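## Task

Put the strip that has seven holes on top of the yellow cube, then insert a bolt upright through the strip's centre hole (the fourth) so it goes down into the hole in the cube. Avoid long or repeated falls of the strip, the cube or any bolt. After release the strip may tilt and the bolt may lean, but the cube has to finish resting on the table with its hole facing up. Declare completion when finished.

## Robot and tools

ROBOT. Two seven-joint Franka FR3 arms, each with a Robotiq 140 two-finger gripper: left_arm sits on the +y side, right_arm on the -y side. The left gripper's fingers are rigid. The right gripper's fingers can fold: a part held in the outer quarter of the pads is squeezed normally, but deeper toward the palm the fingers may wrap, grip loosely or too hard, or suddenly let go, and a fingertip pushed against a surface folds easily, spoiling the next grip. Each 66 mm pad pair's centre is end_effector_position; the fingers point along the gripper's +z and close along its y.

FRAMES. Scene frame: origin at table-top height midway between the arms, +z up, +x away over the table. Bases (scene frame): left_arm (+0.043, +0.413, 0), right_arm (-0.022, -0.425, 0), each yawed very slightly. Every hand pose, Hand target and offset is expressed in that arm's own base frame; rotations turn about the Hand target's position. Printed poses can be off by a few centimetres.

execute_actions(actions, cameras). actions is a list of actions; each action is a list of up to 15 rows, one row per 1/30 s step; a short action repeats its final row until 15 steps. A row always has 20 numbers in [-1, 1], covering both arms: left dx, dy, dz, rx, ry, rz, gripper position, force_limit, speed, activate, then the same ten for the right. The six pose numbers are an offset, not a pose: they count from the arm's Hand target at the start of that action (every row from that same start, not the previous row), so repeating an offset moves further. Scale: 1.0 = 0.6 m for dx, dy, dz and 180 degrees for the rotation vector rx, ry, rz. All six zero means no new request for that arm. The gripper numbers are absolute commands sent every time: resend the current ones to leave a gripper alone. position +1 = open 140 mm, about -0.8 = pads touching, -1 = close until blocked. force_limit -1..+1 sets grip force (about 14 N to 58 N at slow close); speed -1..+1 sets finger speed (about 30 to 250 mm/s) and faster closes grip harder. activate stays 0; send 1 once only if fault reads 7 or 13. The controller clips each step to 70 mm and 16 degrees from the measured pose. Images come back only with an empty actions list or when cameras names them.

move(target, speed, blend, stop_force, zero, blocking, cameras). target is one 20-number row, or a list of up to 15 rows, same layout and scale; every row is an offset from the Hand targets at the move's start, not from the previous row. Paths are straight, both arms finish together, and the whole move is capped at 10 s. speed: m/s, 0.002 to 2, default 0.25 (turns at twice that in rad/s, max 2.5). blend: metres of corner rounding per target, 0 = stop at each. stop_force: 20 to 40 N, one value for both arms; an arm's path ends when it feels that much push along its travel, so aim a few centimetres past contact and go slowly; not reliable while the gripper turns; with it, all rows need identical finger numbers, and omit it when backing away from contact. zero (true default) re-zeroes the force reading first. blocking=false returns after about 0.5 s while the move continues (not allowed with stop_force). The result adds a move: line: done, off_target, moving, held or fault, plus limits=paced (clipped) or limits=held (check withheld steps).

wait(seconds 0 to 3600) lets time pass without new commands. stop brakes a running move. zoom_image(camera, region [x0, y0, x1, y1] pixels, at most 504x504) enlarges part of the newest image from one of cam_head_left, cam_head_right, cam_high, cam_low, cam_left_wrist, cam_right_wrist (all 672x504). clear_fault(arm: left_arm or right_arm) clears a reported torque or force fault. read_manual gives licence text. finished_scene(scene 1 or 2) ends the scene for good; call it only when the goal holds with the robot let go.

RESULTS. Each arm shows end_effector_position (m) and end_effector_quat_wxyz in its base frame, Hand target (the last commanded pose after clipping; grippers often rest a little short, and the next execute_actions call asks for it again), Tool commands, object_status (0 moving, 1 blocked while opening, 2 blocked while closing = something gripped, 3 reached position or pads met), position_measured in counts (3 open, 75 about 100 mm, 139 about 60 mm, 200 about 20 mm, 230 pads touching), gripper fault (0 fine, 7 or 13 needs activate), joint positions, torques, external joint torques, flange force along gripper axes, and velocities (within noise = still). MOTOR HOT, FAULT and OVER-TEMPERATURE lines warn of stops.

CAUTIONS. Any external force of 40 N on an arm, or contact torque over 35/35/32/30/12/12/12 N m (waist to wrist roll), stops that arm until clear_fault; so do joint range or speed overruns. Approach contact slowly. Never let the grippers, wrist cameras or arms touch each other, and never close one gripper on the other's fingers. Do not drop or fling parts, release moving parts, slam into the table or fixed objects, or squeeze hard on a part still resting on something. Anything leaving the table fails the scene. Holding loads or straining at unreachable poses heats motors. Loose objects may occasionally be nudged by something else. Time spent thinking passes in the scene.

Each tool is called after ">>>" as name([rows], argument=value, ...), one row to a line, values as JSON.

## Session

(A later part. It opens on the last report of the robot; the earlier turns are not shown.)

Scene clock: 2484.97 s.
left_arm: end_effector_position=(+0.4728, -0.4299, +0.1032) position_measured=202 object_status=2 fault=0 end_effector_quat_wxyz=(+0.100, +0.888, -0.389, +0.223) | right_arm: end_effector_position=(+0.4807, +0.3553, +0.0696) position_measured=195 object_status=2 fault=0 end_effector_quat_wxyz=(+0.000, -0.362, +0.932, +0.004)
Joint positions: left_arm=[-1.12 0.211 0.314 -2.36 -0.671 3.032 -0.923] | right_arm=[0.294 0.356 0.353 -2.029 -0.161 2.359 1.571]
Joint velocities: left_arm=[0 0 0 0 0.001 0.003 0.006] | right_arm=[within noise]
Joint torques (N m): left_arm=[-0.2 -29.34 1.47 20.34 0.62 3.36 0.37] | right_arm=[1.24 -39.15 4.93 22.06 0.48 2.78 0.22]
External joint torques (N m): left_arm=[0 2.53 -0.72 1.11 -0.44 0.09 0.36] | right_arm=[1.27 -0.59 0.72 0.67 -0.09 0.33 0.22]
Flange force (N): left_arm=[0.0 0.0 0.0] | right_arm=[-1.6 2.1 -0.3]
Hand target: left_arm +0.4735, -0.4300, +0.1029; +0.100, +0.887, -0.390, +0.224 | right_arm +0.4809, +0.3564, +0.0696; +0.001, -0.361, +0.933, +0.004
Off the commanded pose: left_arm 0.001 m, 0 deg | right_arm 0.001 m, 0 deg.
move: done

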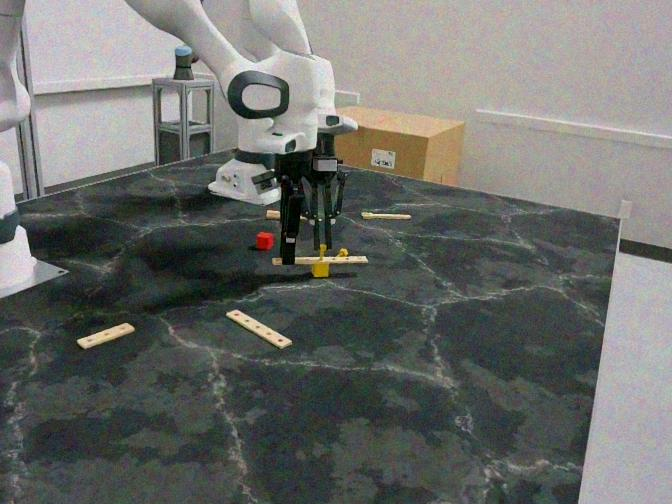

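>>> execute_actions(actions=[])

>>> zoom_image(camera="cam_left_wrist", region=[260, 220, 320, 280])

>>> zoom_image(camera="cam_left_wrist", region=[450, 240, 510, 300])

>>> zoom_image(camera="cam_left_wrist", region=[330, 228, 390, 288])

>>> zoom_image(camera="cam_right_wrist", region=[322, 320, 422, 420])

Scene clock: 2490.23 s.
left_arm: end_effector_position=(+0.4728, -0.4299, +0.1032) position_measured=202 object_status=2 fault=0 end_effector_quat_wxyz=(+0.100, +0.888, -0.390, +0.223) | right_arm: end_effector_position=(+0.4807, +0.3553, +0.0696) position_measured=195 object_status=2 fault=0 end_effector_quat_wxyz=(+0.000, -0.362, +0.932, +0.004)
Joint positions: left_arm=[-1.12 0.211 0.314 -2.36 -0.671 3.033 -0.921] | right_arm=[0.294 0.356 0.353 -2.029 -0.161 2.359 1.571]
Joint velocities: within noise
Joint torques (N m): left_arm=[0.17 -29.37 1.26 20.33 0.62 3.36 0.36] | right_arm=[1.22 -39.14 4.88 22.08 0.49 2.77 0.22]
External joint torques (N m): left_arm=[0.29 2.55 -1.01 1.09 -0.45 0.08 0.34] | right_arm=[1.19 -0.63 0.62 0.75 -0.08 0.34 0.22]
Flange force (N): left_arm=[0.0 0.0 0.0] | right_arm=[-1.8 2.0 -0.4]
Hand target: left_arm +0.4735, -0.4300, +0.1029; +0.100, +0.887, -0.390, +0.224 | right_arm +0.4809, +0.3564, +0.0696; +0.001, -0.361, +0.933, +0.004
Tool commands: left_gripper/position=-1.0 left_gripper/force_limit=-0.5 left_gripper/speed=-1.0 left_gripper/activate=+0.0 right_gripper/position=-1.0 right_gripper/force_limit=-0.5 right_gripper/speed=-1.0 right_gripper/activate=+0.0
Off the commanded pose: left_arm 0.001 m, 0 deg | right_arm 0.001 m, 0 deg.

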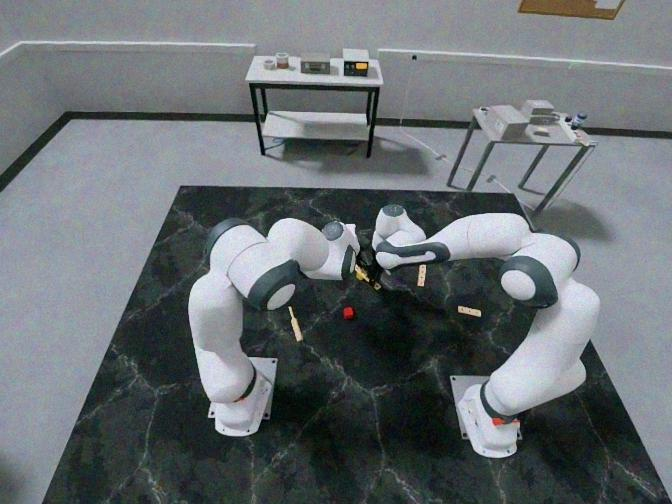

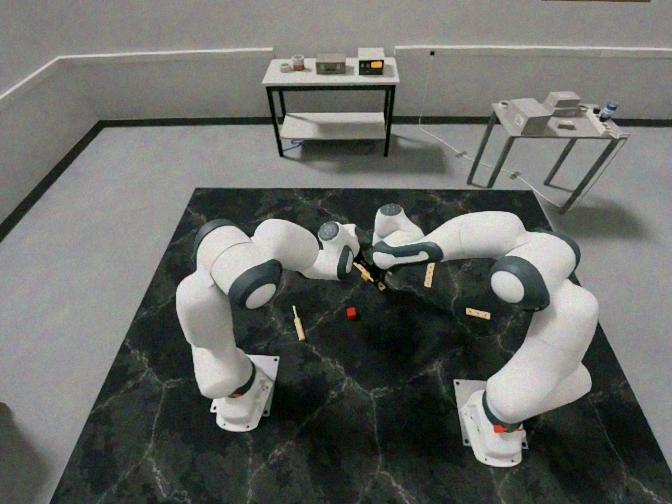

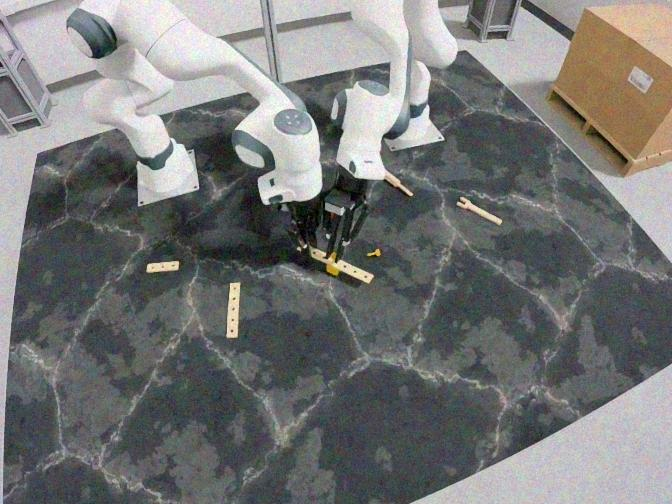

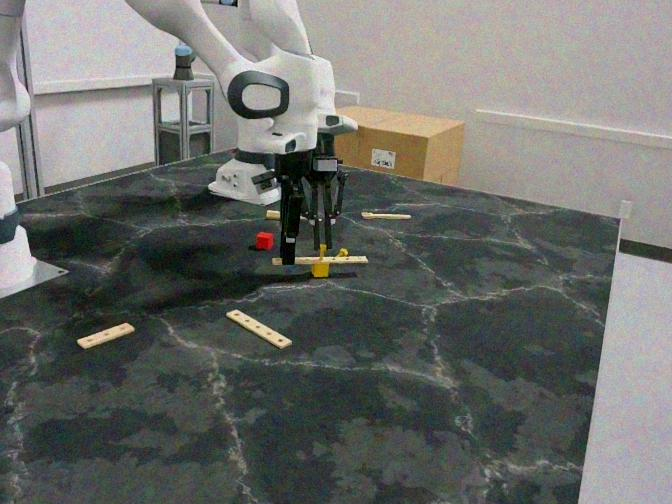

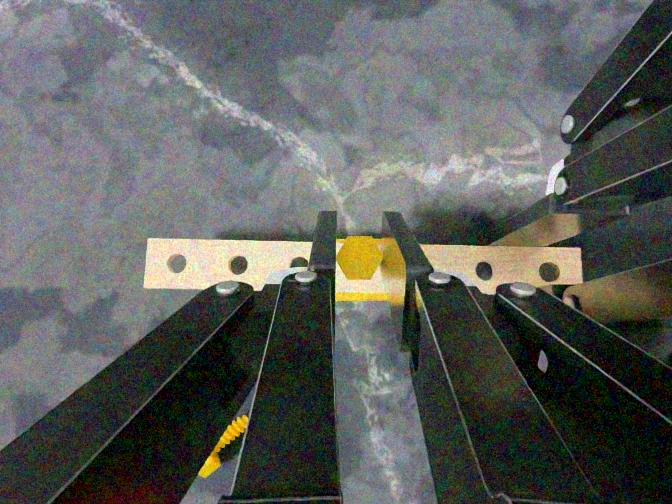

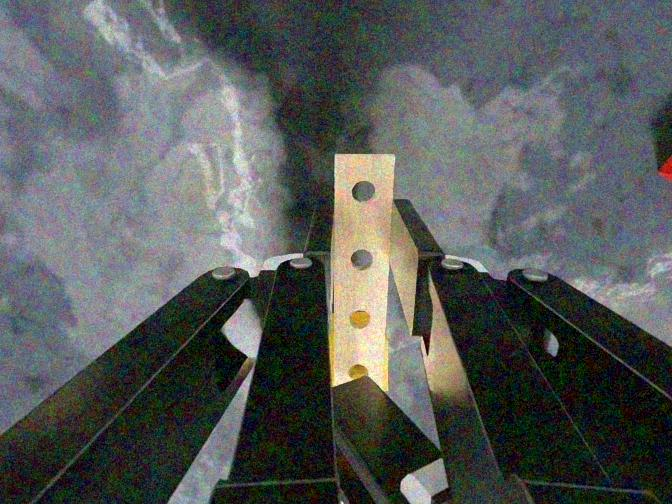

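Scaled by 8.400 from the camera's image (finer frame: 960x720).

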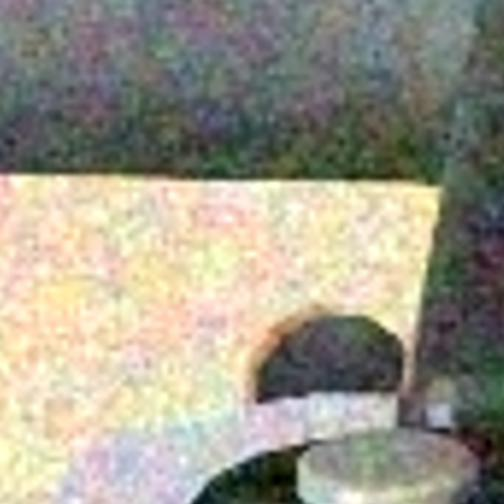

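Scaled by 8.400 from the camera's image (finer frame: 960x720).

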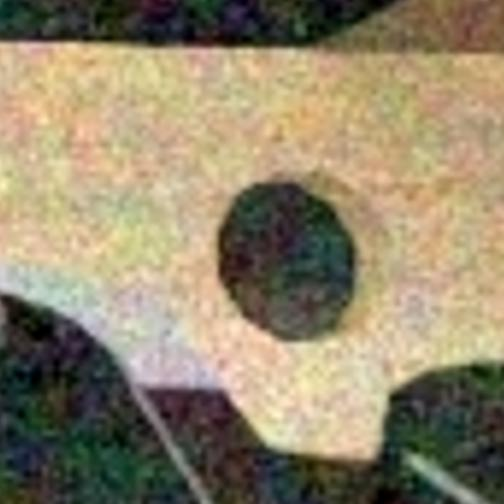

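Scaled by 8.400 from the camera's image (finer frame: 960x720).

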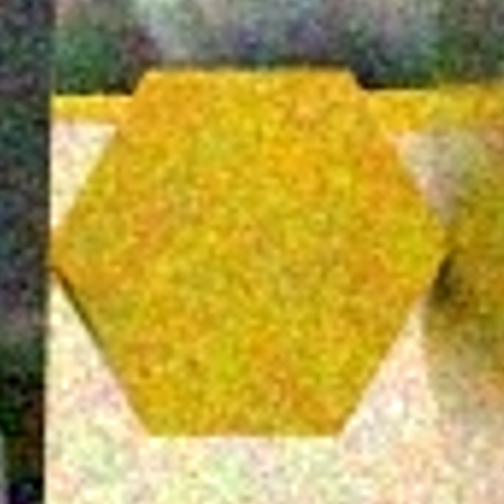

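Scaled by 5.040 from the camera's image (finer frame: 960x720).

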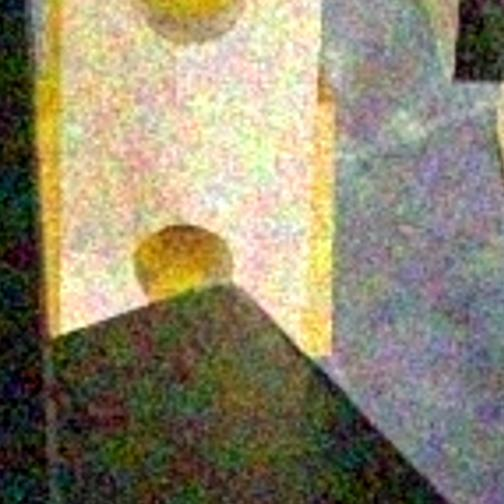

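>>> move([
  [0.0,0.0,0.007,0,0,0,-1,-0.5,-1,0,0,0,0,0,0,0,-1,-0.5,-1,0],
  [-0.0035,-0.002,0.007,0,0,0,-1,-0.5,-1,0,0,0,0,0,0,0,-1,-0.5,-1,0],
  [-0.0028,-0.0012,0.001,0,0,0,-1,-0.5,-1,0,0,0,0,0,0,0,-1,-0.5,-1,0],
], speed=[0.02,0.01,0.01], cameras=["cam_left_wrist","cam_low"])

>>> zoom_image(camera="cam_left_wrist", region=[260, 220, 320, 280])

>>> zoom_image(camera="cam_low", region=[305, 235, 335, 265])

>>> zoom_image(camera="cam_left_wrist", region=[450, 240, 510, 300])

Scene clock: 2504.27 s.
left_arm: end_effector_position=(+0.4722, -0.4303, +0.1046) position_measured=202 object_status=2 fault=0 end_effector_quat_wxyz=(+0.100, +0.888, -0.389, +0.224) | right_arm: end_effector_position=(+0.4806, +0.3554, +0.0695) position_measured=195 object_status=2 fault=0 end_effector_quat_wxyz=(+0.000, -0.362, +0.932, +0.004)
Joint positions: left_arm=[-1.132 0.207 0.324 -2.362 -0.669 3.034 -0.927] | right_arm=[0.294 0.356 0.353 -2.03 -0.161 2.36 1.571]
Joint torques (N m): left_arm=[-0.17 -28.78 0.33 20.1 0.67 3.26 0.48] | right_arm=[1.21 -39.2 4.94 22.16 0.51 2.85 0.2]
External joint torques (N m): left_arm=[-0.11 2.91 -2.01 0.85 -0.39 -0.02 0.47] | right_arm=[0.95 -0.73 0.5 0.92 -0.06 0.43 0.2]
Flange force (N): left_arm=[0.0 0.0 0.0] | right_arm=[-1.9 1.6 -0.5]
Hand target: left_arm +0.4719, -0.4308, +0.1035; +0.100, +0.887, -0.390, +0.224 | right_arm +0.4809, +0.3564, +0.0696; +0.001, -0.361, +0.933, +0.004
Off the commanded pose: left_arm 0.001 m, 0 deg | right_arm 0.001 m, 0 deg.
move: done
Images, in order (width x height): cam_low 672x504, cam_left_wrist 672x504.

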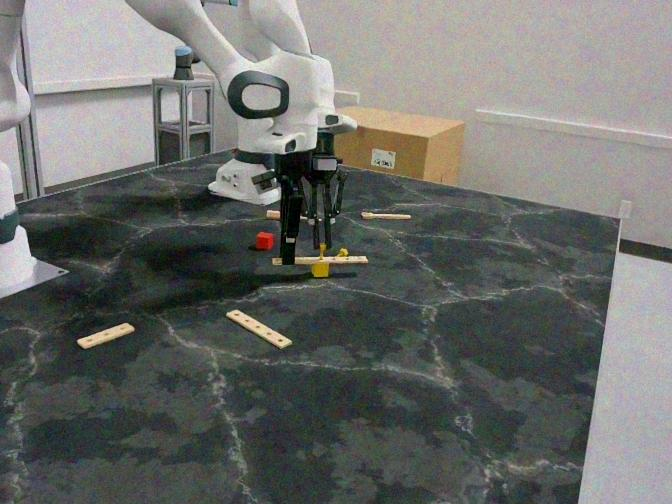

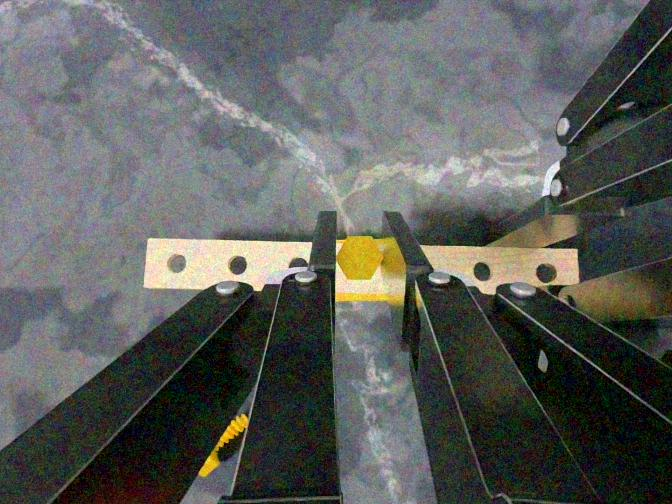

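Scaled by 8.400 from the camera's image (finer frame: 960x720).

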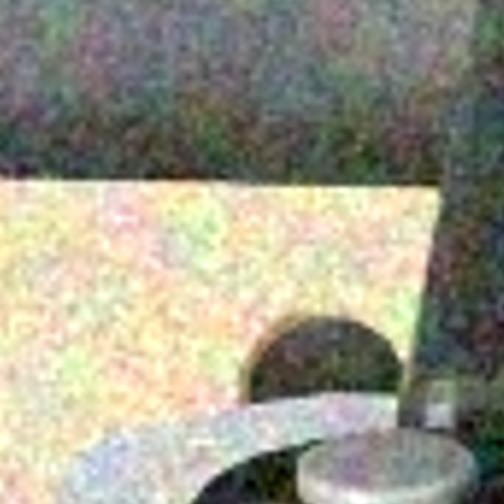

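Scaled by 16.800 from the camera's image (finer frame: 960x720).

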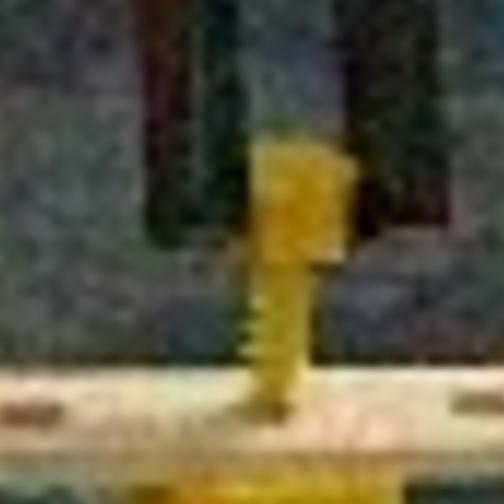

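Scaled by 8.400 from the camera's image (finer frame: 960x720).

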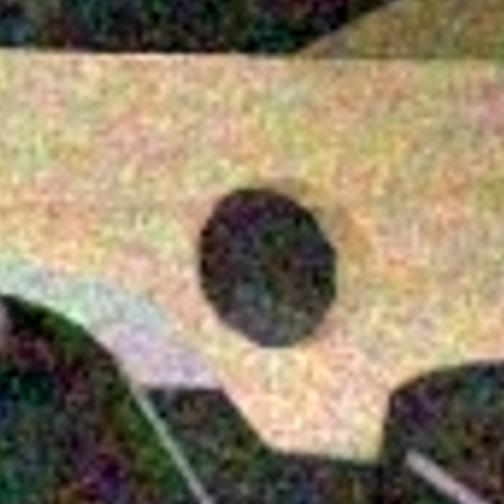

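>>> move([
  [0.0,0.0,0.005,0,0,0,-1,-0.5,-1,0,0,0,0,0,0,0,-1,-0.5,-1,0],
  [-0.0027,-0.0004,0.005,0,0,0,-1,-0.5,-1,0,0,0,0,0,0,0,-1,-0.5,-1,0],
], speed=[0.02,0.01], cameras=["cam_left_wrist","cam_low"])

>>> zoom_image(camera="cam_left_wrist", region=[260, 220, 320, 280])

>>> zoom_image(camera="cam_low", region=[305, 235, 335, 265])

>>> zoom_image(camera="cam_left_wrist", region=[450, 240, 510, 300])

Scene clock: 2514.13 s.
left_arm: end_effector_position=(+0.4715, -0.4302, +0.1059) position_measured=202 object_status=2 fault=0 end_effector_quat_wxyz=(+0.099, +0.887, -0.390, +0.225) | right_arm: end_effector_position=(+0.4807, +0.3555, +0.0695) position_measured=195 object_status=2 fault=0 end_effector_quat_wxyz=(+0.000, -0.362, +0.932, +0.004)
Joint positions: left_arm=[-1.149 0.204 0.34 -2.366 -0.663 3.034 -0.931] | right_arm=[0.294 0.356 0.353 -2.03 -0.161 2.36 1.571]
Joint torques (N m): left_arm=[-0.32 -30.61 2.46 20.09 0.97 3.27 -0.09] | right_arm=[1.14 -38.92 4.88 21.55 0.52 2.69 0.22]
External joint torques (N m): left_arm=[-0.43 0.9 -0.09 0.8 -0.07 -0.04 -0.1] | right_arm=[1 -0.5 0.54 0.28 -0.06 0.26 0.22]
Flange force (N): left_arm=[0.0 0.0 0.0] | right_arm=[-0.2 1.9 -0.2]
Hand target: left_arm +0.4702, -0.4310, +0.1065; +0.100, +0.887, -0.390, +0.224 | right_arm +0.4809, +0.3564, +0.0696; +0.001, -0.361, +0.933, +0.004
Off the commanded pose: left_arm 0.002 m, 0 deg | right_arm 0.001 m, 0 deg.
move: done
Images, in order (width x height): cam_low 672x504, cam_left_wrist 672x504.

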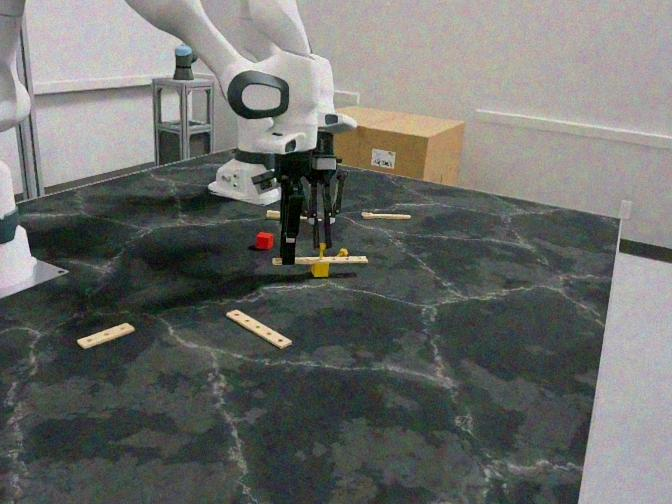

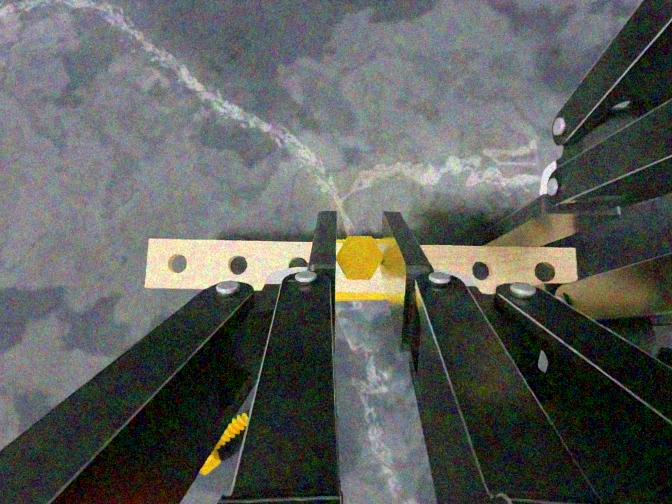

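Scaled by 8.400 from the camera's image (finer frame: 960x720).

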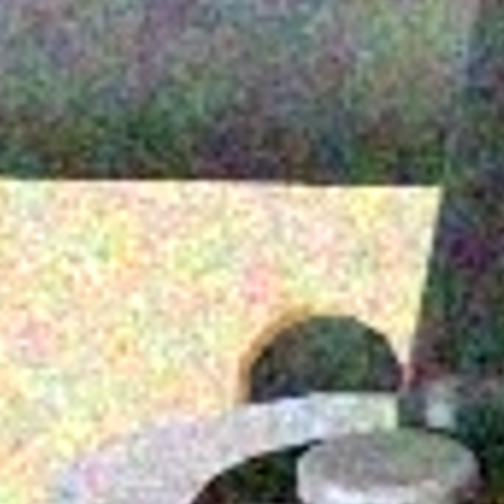

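Scaled by 16.800 from the camera's image (finer frame: 960x720).

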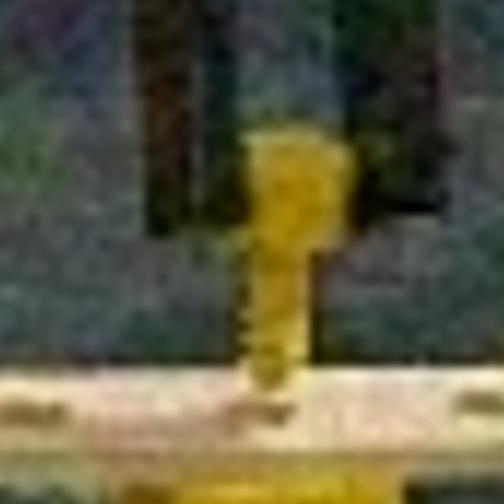

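Scaled by 8.400 from the camera's image (finer frame: 960x720).

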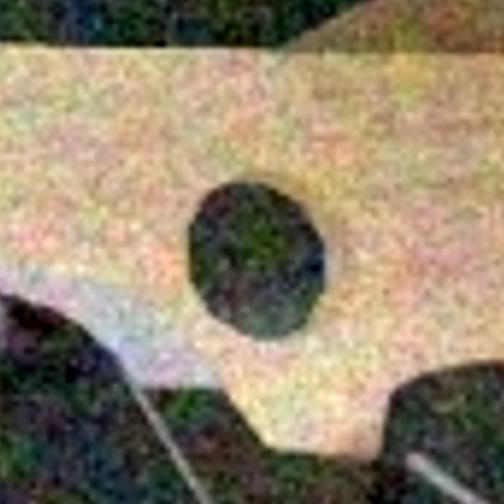

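>>> move([
  [-0.0025,-0.0008,0.0,0,0,0,-1,-0.5,-1,0,0,0,0,0,0,0,-1,-0.5,-1,0],
  [-0.0022,-0.0006,-0.006,0,0,0,-1,-0.5,-1,0,0,0,0,0,0,0,-1,-0.5,-1,0],
], speed=[0.01,0.01], cameras=["cam_left_wrist","cam_low"])

>>> zoom_image(camera="cam_left_wrist", region=[260, 220, 320, 280])

>>> zoom_image(camera="cam_low", region=[305, 235, 335, 265])

>>> zoom_image(camera="cam_left_wrist", region=[450, 240, 510, 300])

Scene clock: 2524.50 s.
left_arm: end_effector_position=(+0.4708, -0.4304, +0.1053) position_measured=202 object_status=2 fault=0 end_effector_quat_wxyz=(+0.100, +0.888, -0.387, +0.226) | right_arm: end_effector_position=(+0.4805, +0.3548, +0.0690) position_measured=195 object_status=2 fault=0 end_effector_quat_wxyz=(-0.001, -0.362, +0.932, +0.004)
Joint positions: left_arm=[-1.142 0.204 0.331 -2.368 -0.673 3.04 -0.93] | right_arm=[0.294 0.356 0.353 -2.03 -0.161 2.36 1.571]
Joint torques (N m): left_arm=[-0.42 -27.95 0.18 19.74 0.72 3.04 0.3] | right_arm=[1.34 -39.31 5.12 22.6 0.56 2.95 0.2]
External joint torques (N m): left_arm=[-0.21 3.58 -2.02 0.46 -0.36 -0.25 0.28] | right_arm=[1.29 -0.78 0.84 1.29 -0.01 0.52 0.2]
Flange force (N): left_arm=[0.0 0.0 0.0] | right_arm=[-3.2 2.0 -0.6]
Hand target: left_arm +0.4689, -0.4314, +0.1029; +0.100, +0.887, -0.390, +0.224 | right_arm +0.4809, +0.3564, +0.0696; +0.001, -0.361, +0.933, +0.004
Off the commanded pose: left_arm 0.003 m, 0 deg | right_arm 0.002 m, 0 deg.
move: done
Images, in order (width x height): cam_low 672x504, cam_left_wrist 672x504.

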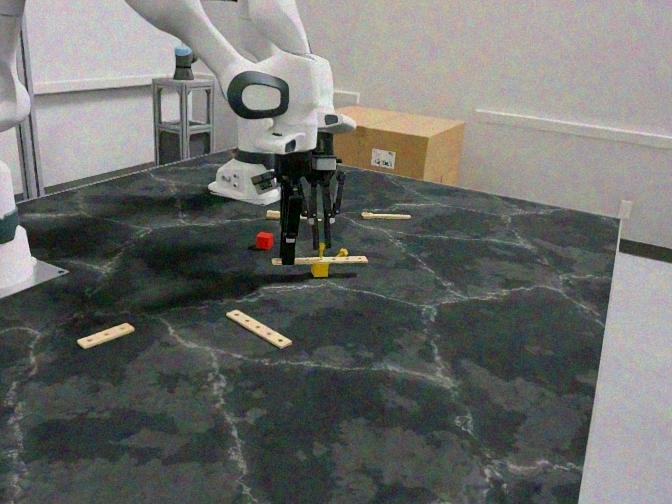

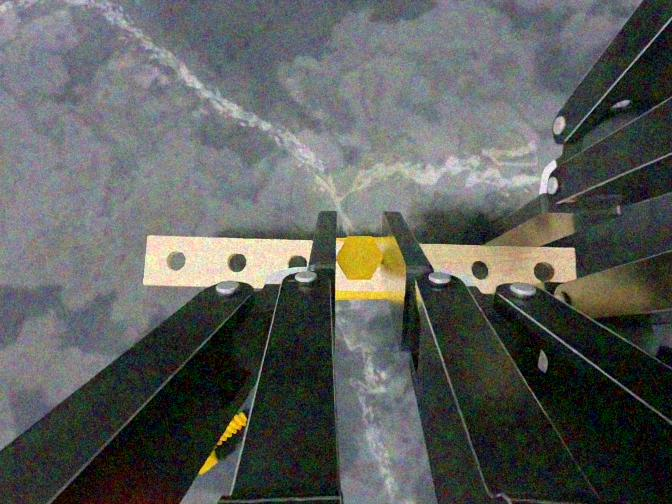

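Scaled by 8.400 from the camera's image (finer frame: 960x720).

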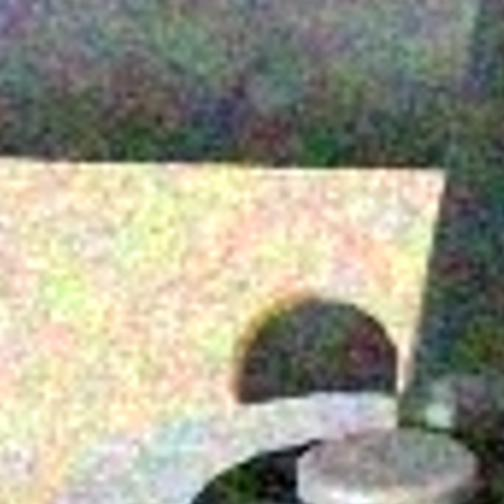

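Scaled by 16.800 from the camera's image (finer frame: 960x720).

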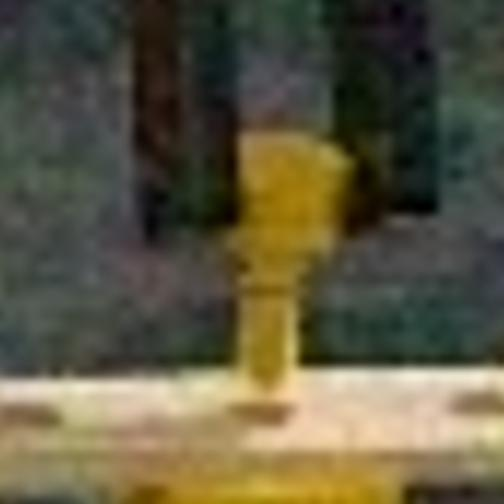

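Scaled by 8.400 from the camera's image (finer frame: 960x720).

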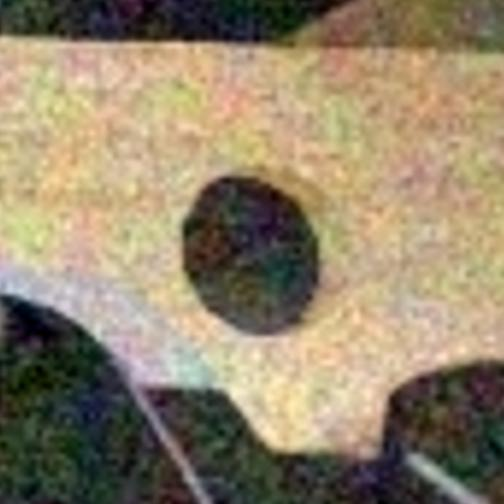

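>>> execute_actions(actions=[], cameras=["cam_high"])

>>> zoom_image(camera="cam_high", region=[315, 240, 355, 280])

Scene clock: 2556.07 s.
left_arm: end_effector_position=(+0.4709, -0.4304, +0.1053) position_measured=202 object_status=2 fault=0 end_effector_quat_wxyz=(+0.100, +0.888, -0.388, +0.226) | right_arm: end_effector_position=(+0.4805, +0.3548, +0.0690) position_measured=195 object_status=2 fault=0 end_effector_quat_wxyz=(-0.001, -0.362, +0.932, +0.004)
Joint positions: left_arm=[-1.142 0.204 0.33 -2.368 -0.673 3.04 -0.929] | right_arm=[0.294 0.356 0.353 -2.03 -0.161 2.36 1.571]
Joint velocities: within noise
Joint torques (N m): left_arm=[-0.89 -27.96 0.25 19.75 0.71 3 0.38] | right_arm=[1.33 -39.34 5.14 22.62 0.56 2.95 0.21]
External joint torques (N m): left_arm=[-0.8 3.61 -2.08 0.41 -0.36 -0.31 0.37] | right_arm=[1.23 -0.85 0.83 1.34 -0.02 0.52 0.21]
Flange force (N): left_arm=[0.0 0.0 0.0] | right_arm=[-3.2 1.9 -0.8]
Hand target: left_arm +0.4689, -0.4314, +0.1029; +0.100, +0.887, -0.390, +0.224 | right_arm +0.4809, +0.3564, +0.0696; +0.001, -0.361, +0.933, +0.004
Tool commands: left_gripper/position=-1.0 left_gripper/force_limit=-0.5 left_gripper/speed=-1.0 left_gripper/activate=+0.0 right_gripper/position=-1.0 right_gripper/force_limit=-0.5 right_gripper/speed=-1.0 right_gripper/activate=+0.0
Off the commanded pose: left_arm 0.003 m, 0 deg | right_arm 0.002 m, 0 deg.
Images, in order (width x height): cam_high 672x504.

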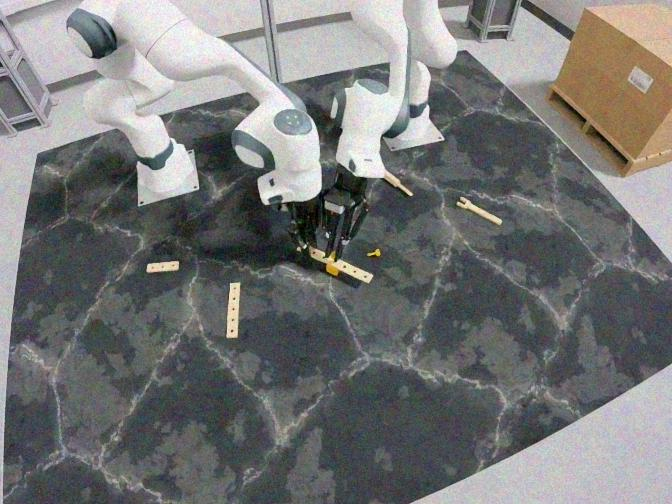

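Scaled by 12.600 from the camera's image (finer frame: 960x720).

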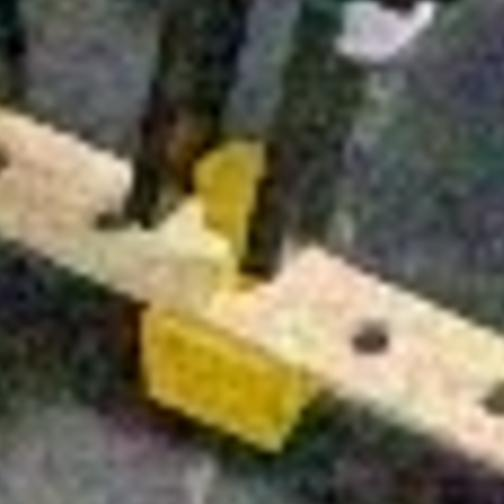

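>>> zoom_image(camera="cam_high", region=[324, 248, 346, 270])

Scaled by 22.909 from the camera's image (finer frame: 960x720).

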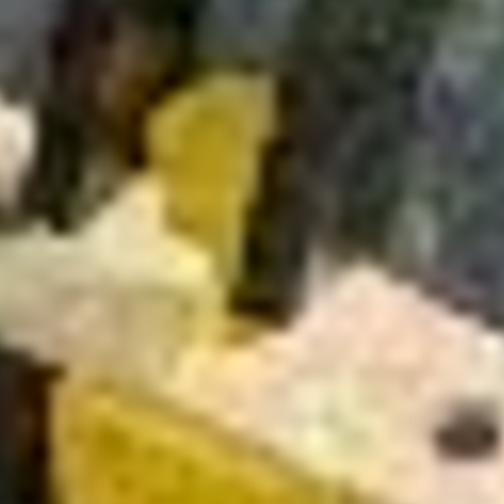

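>>> move([
  [0.0,0.0,0.01,0,0,0,-1,-0.5,-1,0,0,0,0,0,0,0,-1,-0.5,-1,0],
  [0.0070,-0.0020,0.01,0,0,0,-1,-0.5,-1,0,0,0,0,0,0,0,-1,-0.5,-1,0],
], speed=[0.02,0.01], cameras=["cam_left_wrist","cam_low","cam_high"])

>>> zoom_image(camera="cam_high", region=[320, 245, 350, 275])

>>> zoom_image(camera="cam_low", region=[305, 235, 335, 265])

>>> zoom_image(camera="cam_left_wrist", region=[260, 220, 320, 280])

>>> zoom_image(camera="cam_left_wrist", region=[450, 240, 510, 300])

Scene clock: 2576.30 s.
left_arm: end_effector_position=(+0.4730, -0.4332, +0.1099) position_measured=202 object_status=2 fault=0 end_effector_quat_wxyz=(+0.100, +0.886, -0.391, +0.226) | right_arm: end_effector_position=(+0.4806, +0.3552, +0.0692) position_measured=195 object_status=2 fault=0 end_effector_quat_wxyz=(+0.000, -0.362, +0.932, +0.004)
Joint positions: left_arm=[-1.166 0.203 0.358 -2.359 -0.653 3.027 -0.941] | right_arm=[0.295 0.356 0.353 -2.03 -0.161 2.36 1.571]
Joint velocities: left_arm=[0 0.003 0.001 0.001 0 -0.004 0] | right_arm=[within noise]
Joint torques (N m): left_arm=[0.3 -28.83 3.08 21.38 0.85 2.96 0.06] | right_arm=[1.18 -38.69 5.02 21.66 0.58 2.64 0.18]
External joint torques (N m): left_arm=[0.41 2.54 0.65 1.87 -0.21 -0.35 0.04] | right_arm=[1.32 -0.3 0.93 0.4 0.01 0.22 0.18]
Flange force (N): left_arm=[0.0 0.0 0.0] | right_arm=[-1.3 2.2 -0.1]
Hand target: left_arm +0.4731, -0.4326, +0.1089; +0.100, +0.887, -0.390, +0.224 | right_arm +0.4809, +0.3564, +0.0696; +0.001, -0.361, +0.933, +0.004
Off the commanded pose: left_arm 0.001 m, 0 deg | right_arm 0.001 m, 0 deg.
move: done
Images, in order (width x height): cam_high 672x504, cam_low 672x504, cam_left_wrist 672x504.

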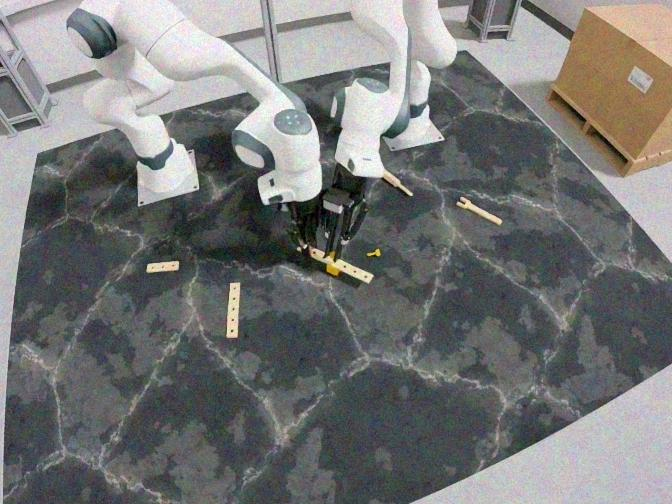

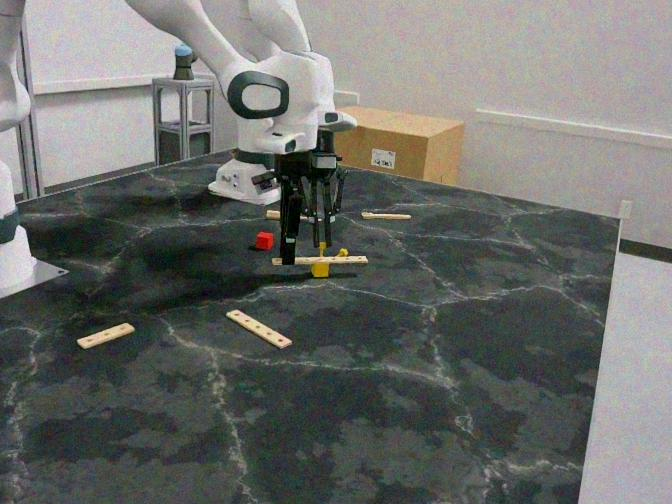

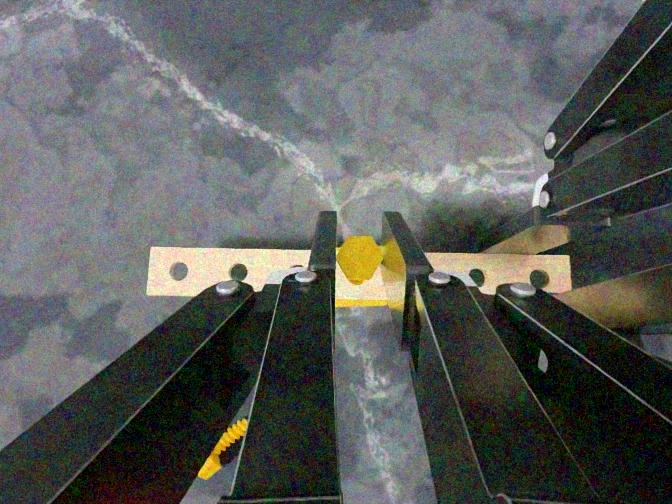

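Scaled by 16.800 from the camera's image (finer frame: 960x720).

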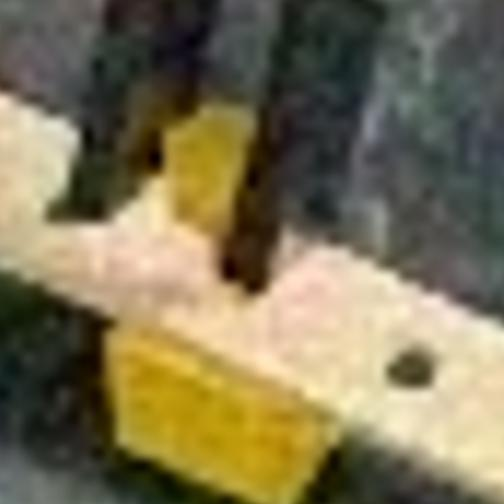

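Scaled by 16.800 from the camera's image (finer frame: 960x720).

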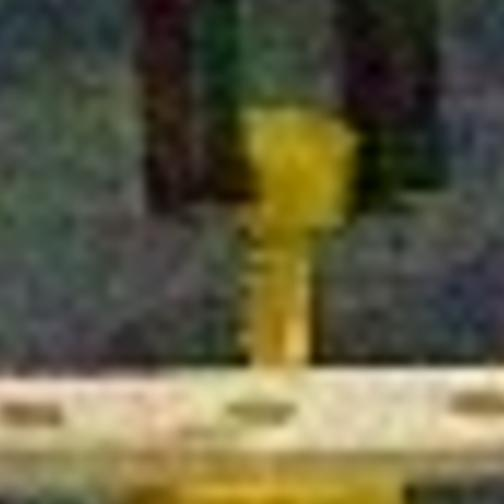

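Scaled by 8.400 from the camera's image (finer frame: 960x720).

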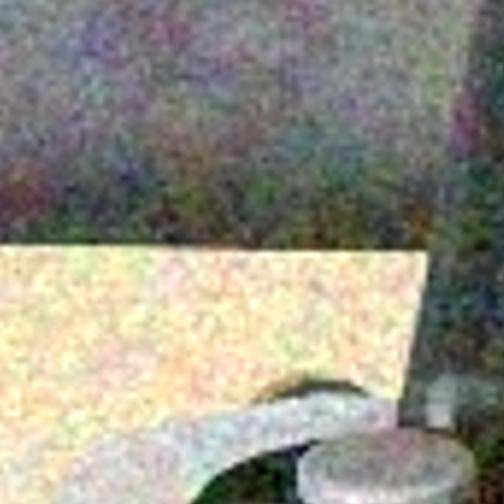

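Scaled by 8.400 from the camera's image (finer frame: 960x720).

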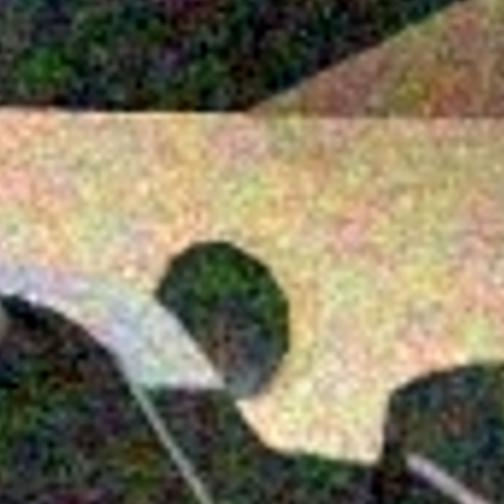

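>>> zoom_image(camera="cam_left_wrist", region=[335, 260, 385, 310])

Scaled by 10.080 from the camera's image (finer frame: 960x720).

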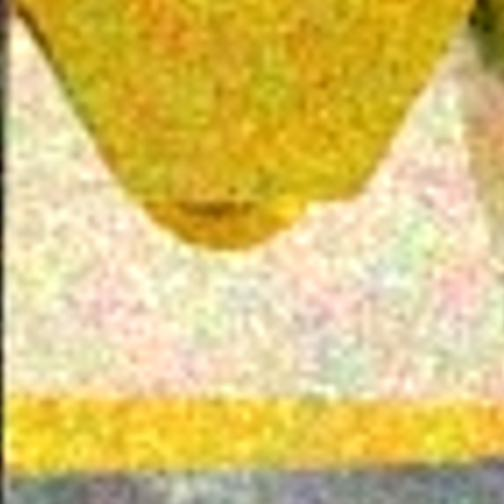

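>>> zoom_image(camera="cam_left_wrist", region=[330, 228, 390, 288])

>>> zoom_image(camera="cam_low", region=[310, 235, 332, 257])

>>> zoom_image(camera="cam_low", region=[300, 250, 340, 290])

Scaled by 8.400 from the camera's image (finer frame: 960x720).

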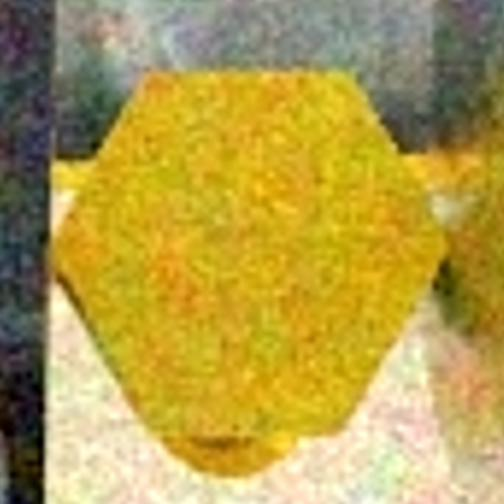

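Scaled by 22.909 from the camera's image (finer frame: 960x720).

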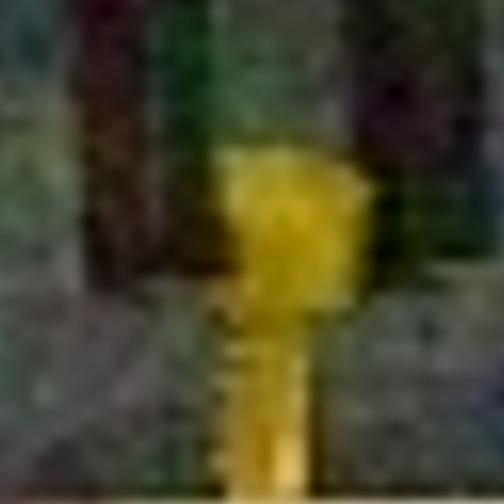

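Scaled by 12.600 from the camera's image (finer frame: 960x720).

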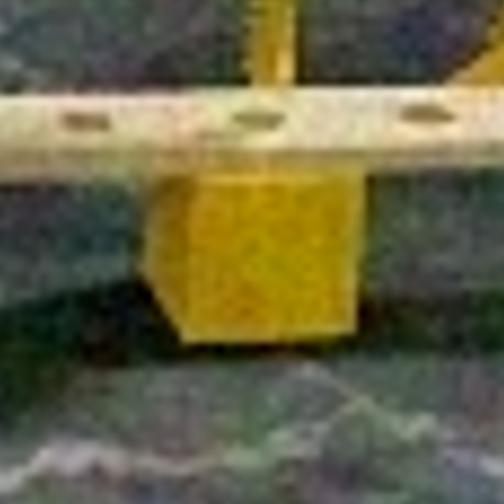

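>>> move([
  [0.01,0.01,0.03,0,0,0,-1,-0.5,-1,0,0,0,0,0,0,0,-1,-0.5,-1,0],
  [-0.025,0.125,0.03,0,0,0,-1,-0.5,-1,0,0,0,0,0,0,0,-1,-0.5,-1,0],
  [-0.025,0.125,-0.05,0,0,0,-1,-0.5,-1,0,0,0,0,0,0,0,-1,-0.5,-1,0],
], speed=[0.04,0.08,0.06], cameras=["cam_left_wrist","cam_low"])

>>> zoom_image(camera="cam_low", region=[300, 210, 370, 280])

Scene clock: 2665.43 s.
left_arm: end_effector_position=(+0.4561, -0.3583, +0.0783) position_measured=202 object_status=2 fault=0 end_effector_quat_wxyz=(+0.098, +0.889, -0.390, +0.219) | right_arm: end_effector_position=(+0.4806, +0.3552, +0.0692) position_measured=195 object_status=2 fault=0 end_effector_quat_wxyz=(+0.000, -0.362, +0.932, +0.004)
Joint positions: left_arm=[-0.994 0.144 0.214 -2.486 -1.041 3.082 -0.506] | right_arm=[0.295 0.356 0.353 -2.03 -0.161 2.36 1.571]
Joint velocities: left_arm=[-0.001 0 0 0 0 -0.001 0.005] | right_arm=[within noise]
Joint torques (N m): left_arm=[0.73 -27.26 0.58 18.77 0.71 3.16 0.33] | right_arm=[1.2 -38.66 5.03 21.68 0.58 2.65 0.2]
External joint torques (N m): left_arm=[0.92 1.67 -0.45 1.34 -0.52 0.29 0.32] | right_arm=[1.16 -0.08 0.78 0.33 0.01 0.21 0.19]
Flange force (N): left_arm=[0.0 0.0 0.0] | right_arm=[-1.6 2.0 0.3]
Hand target: left_arm +0.4581, -0.3576, +0.0789; +0.100, +0.887, -0.390, +0.224 | right_arm +0.4809, +0.3564, +0.0696; +0.001, -0.361, +0.933, +0.004
Off the commanded pose: left_arm 0.002 m, 1 deg | right_arm 0.001 m, 0 deg.
move: done
Images, in order (width x height): cam_low 672x504, cam_left_wrist 672x504.

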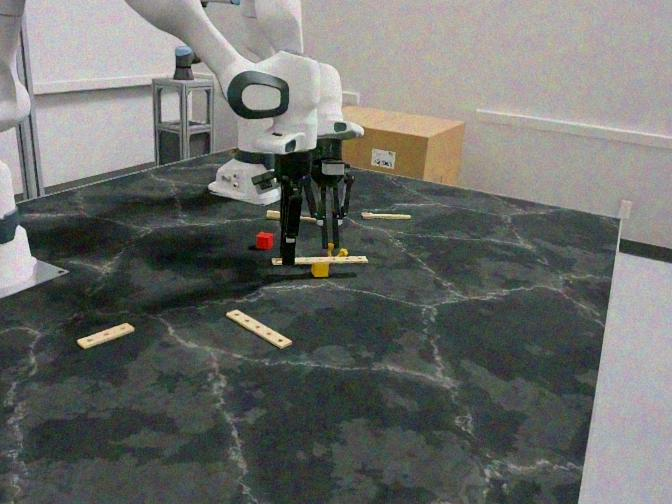

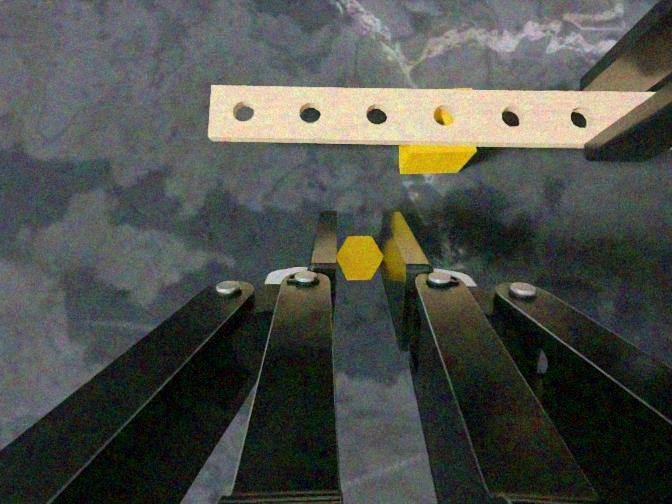

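Scaled by 7.200 from the camera's image (finer frame: 960x720).

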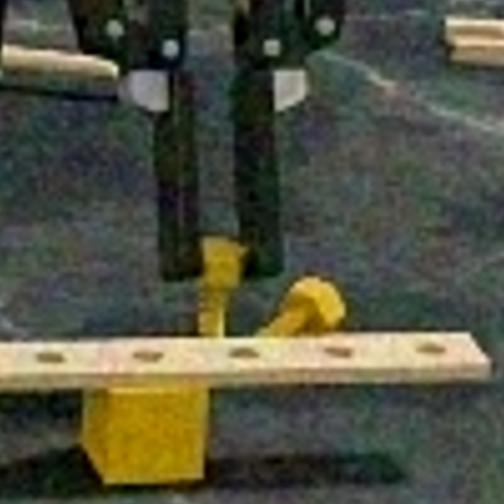

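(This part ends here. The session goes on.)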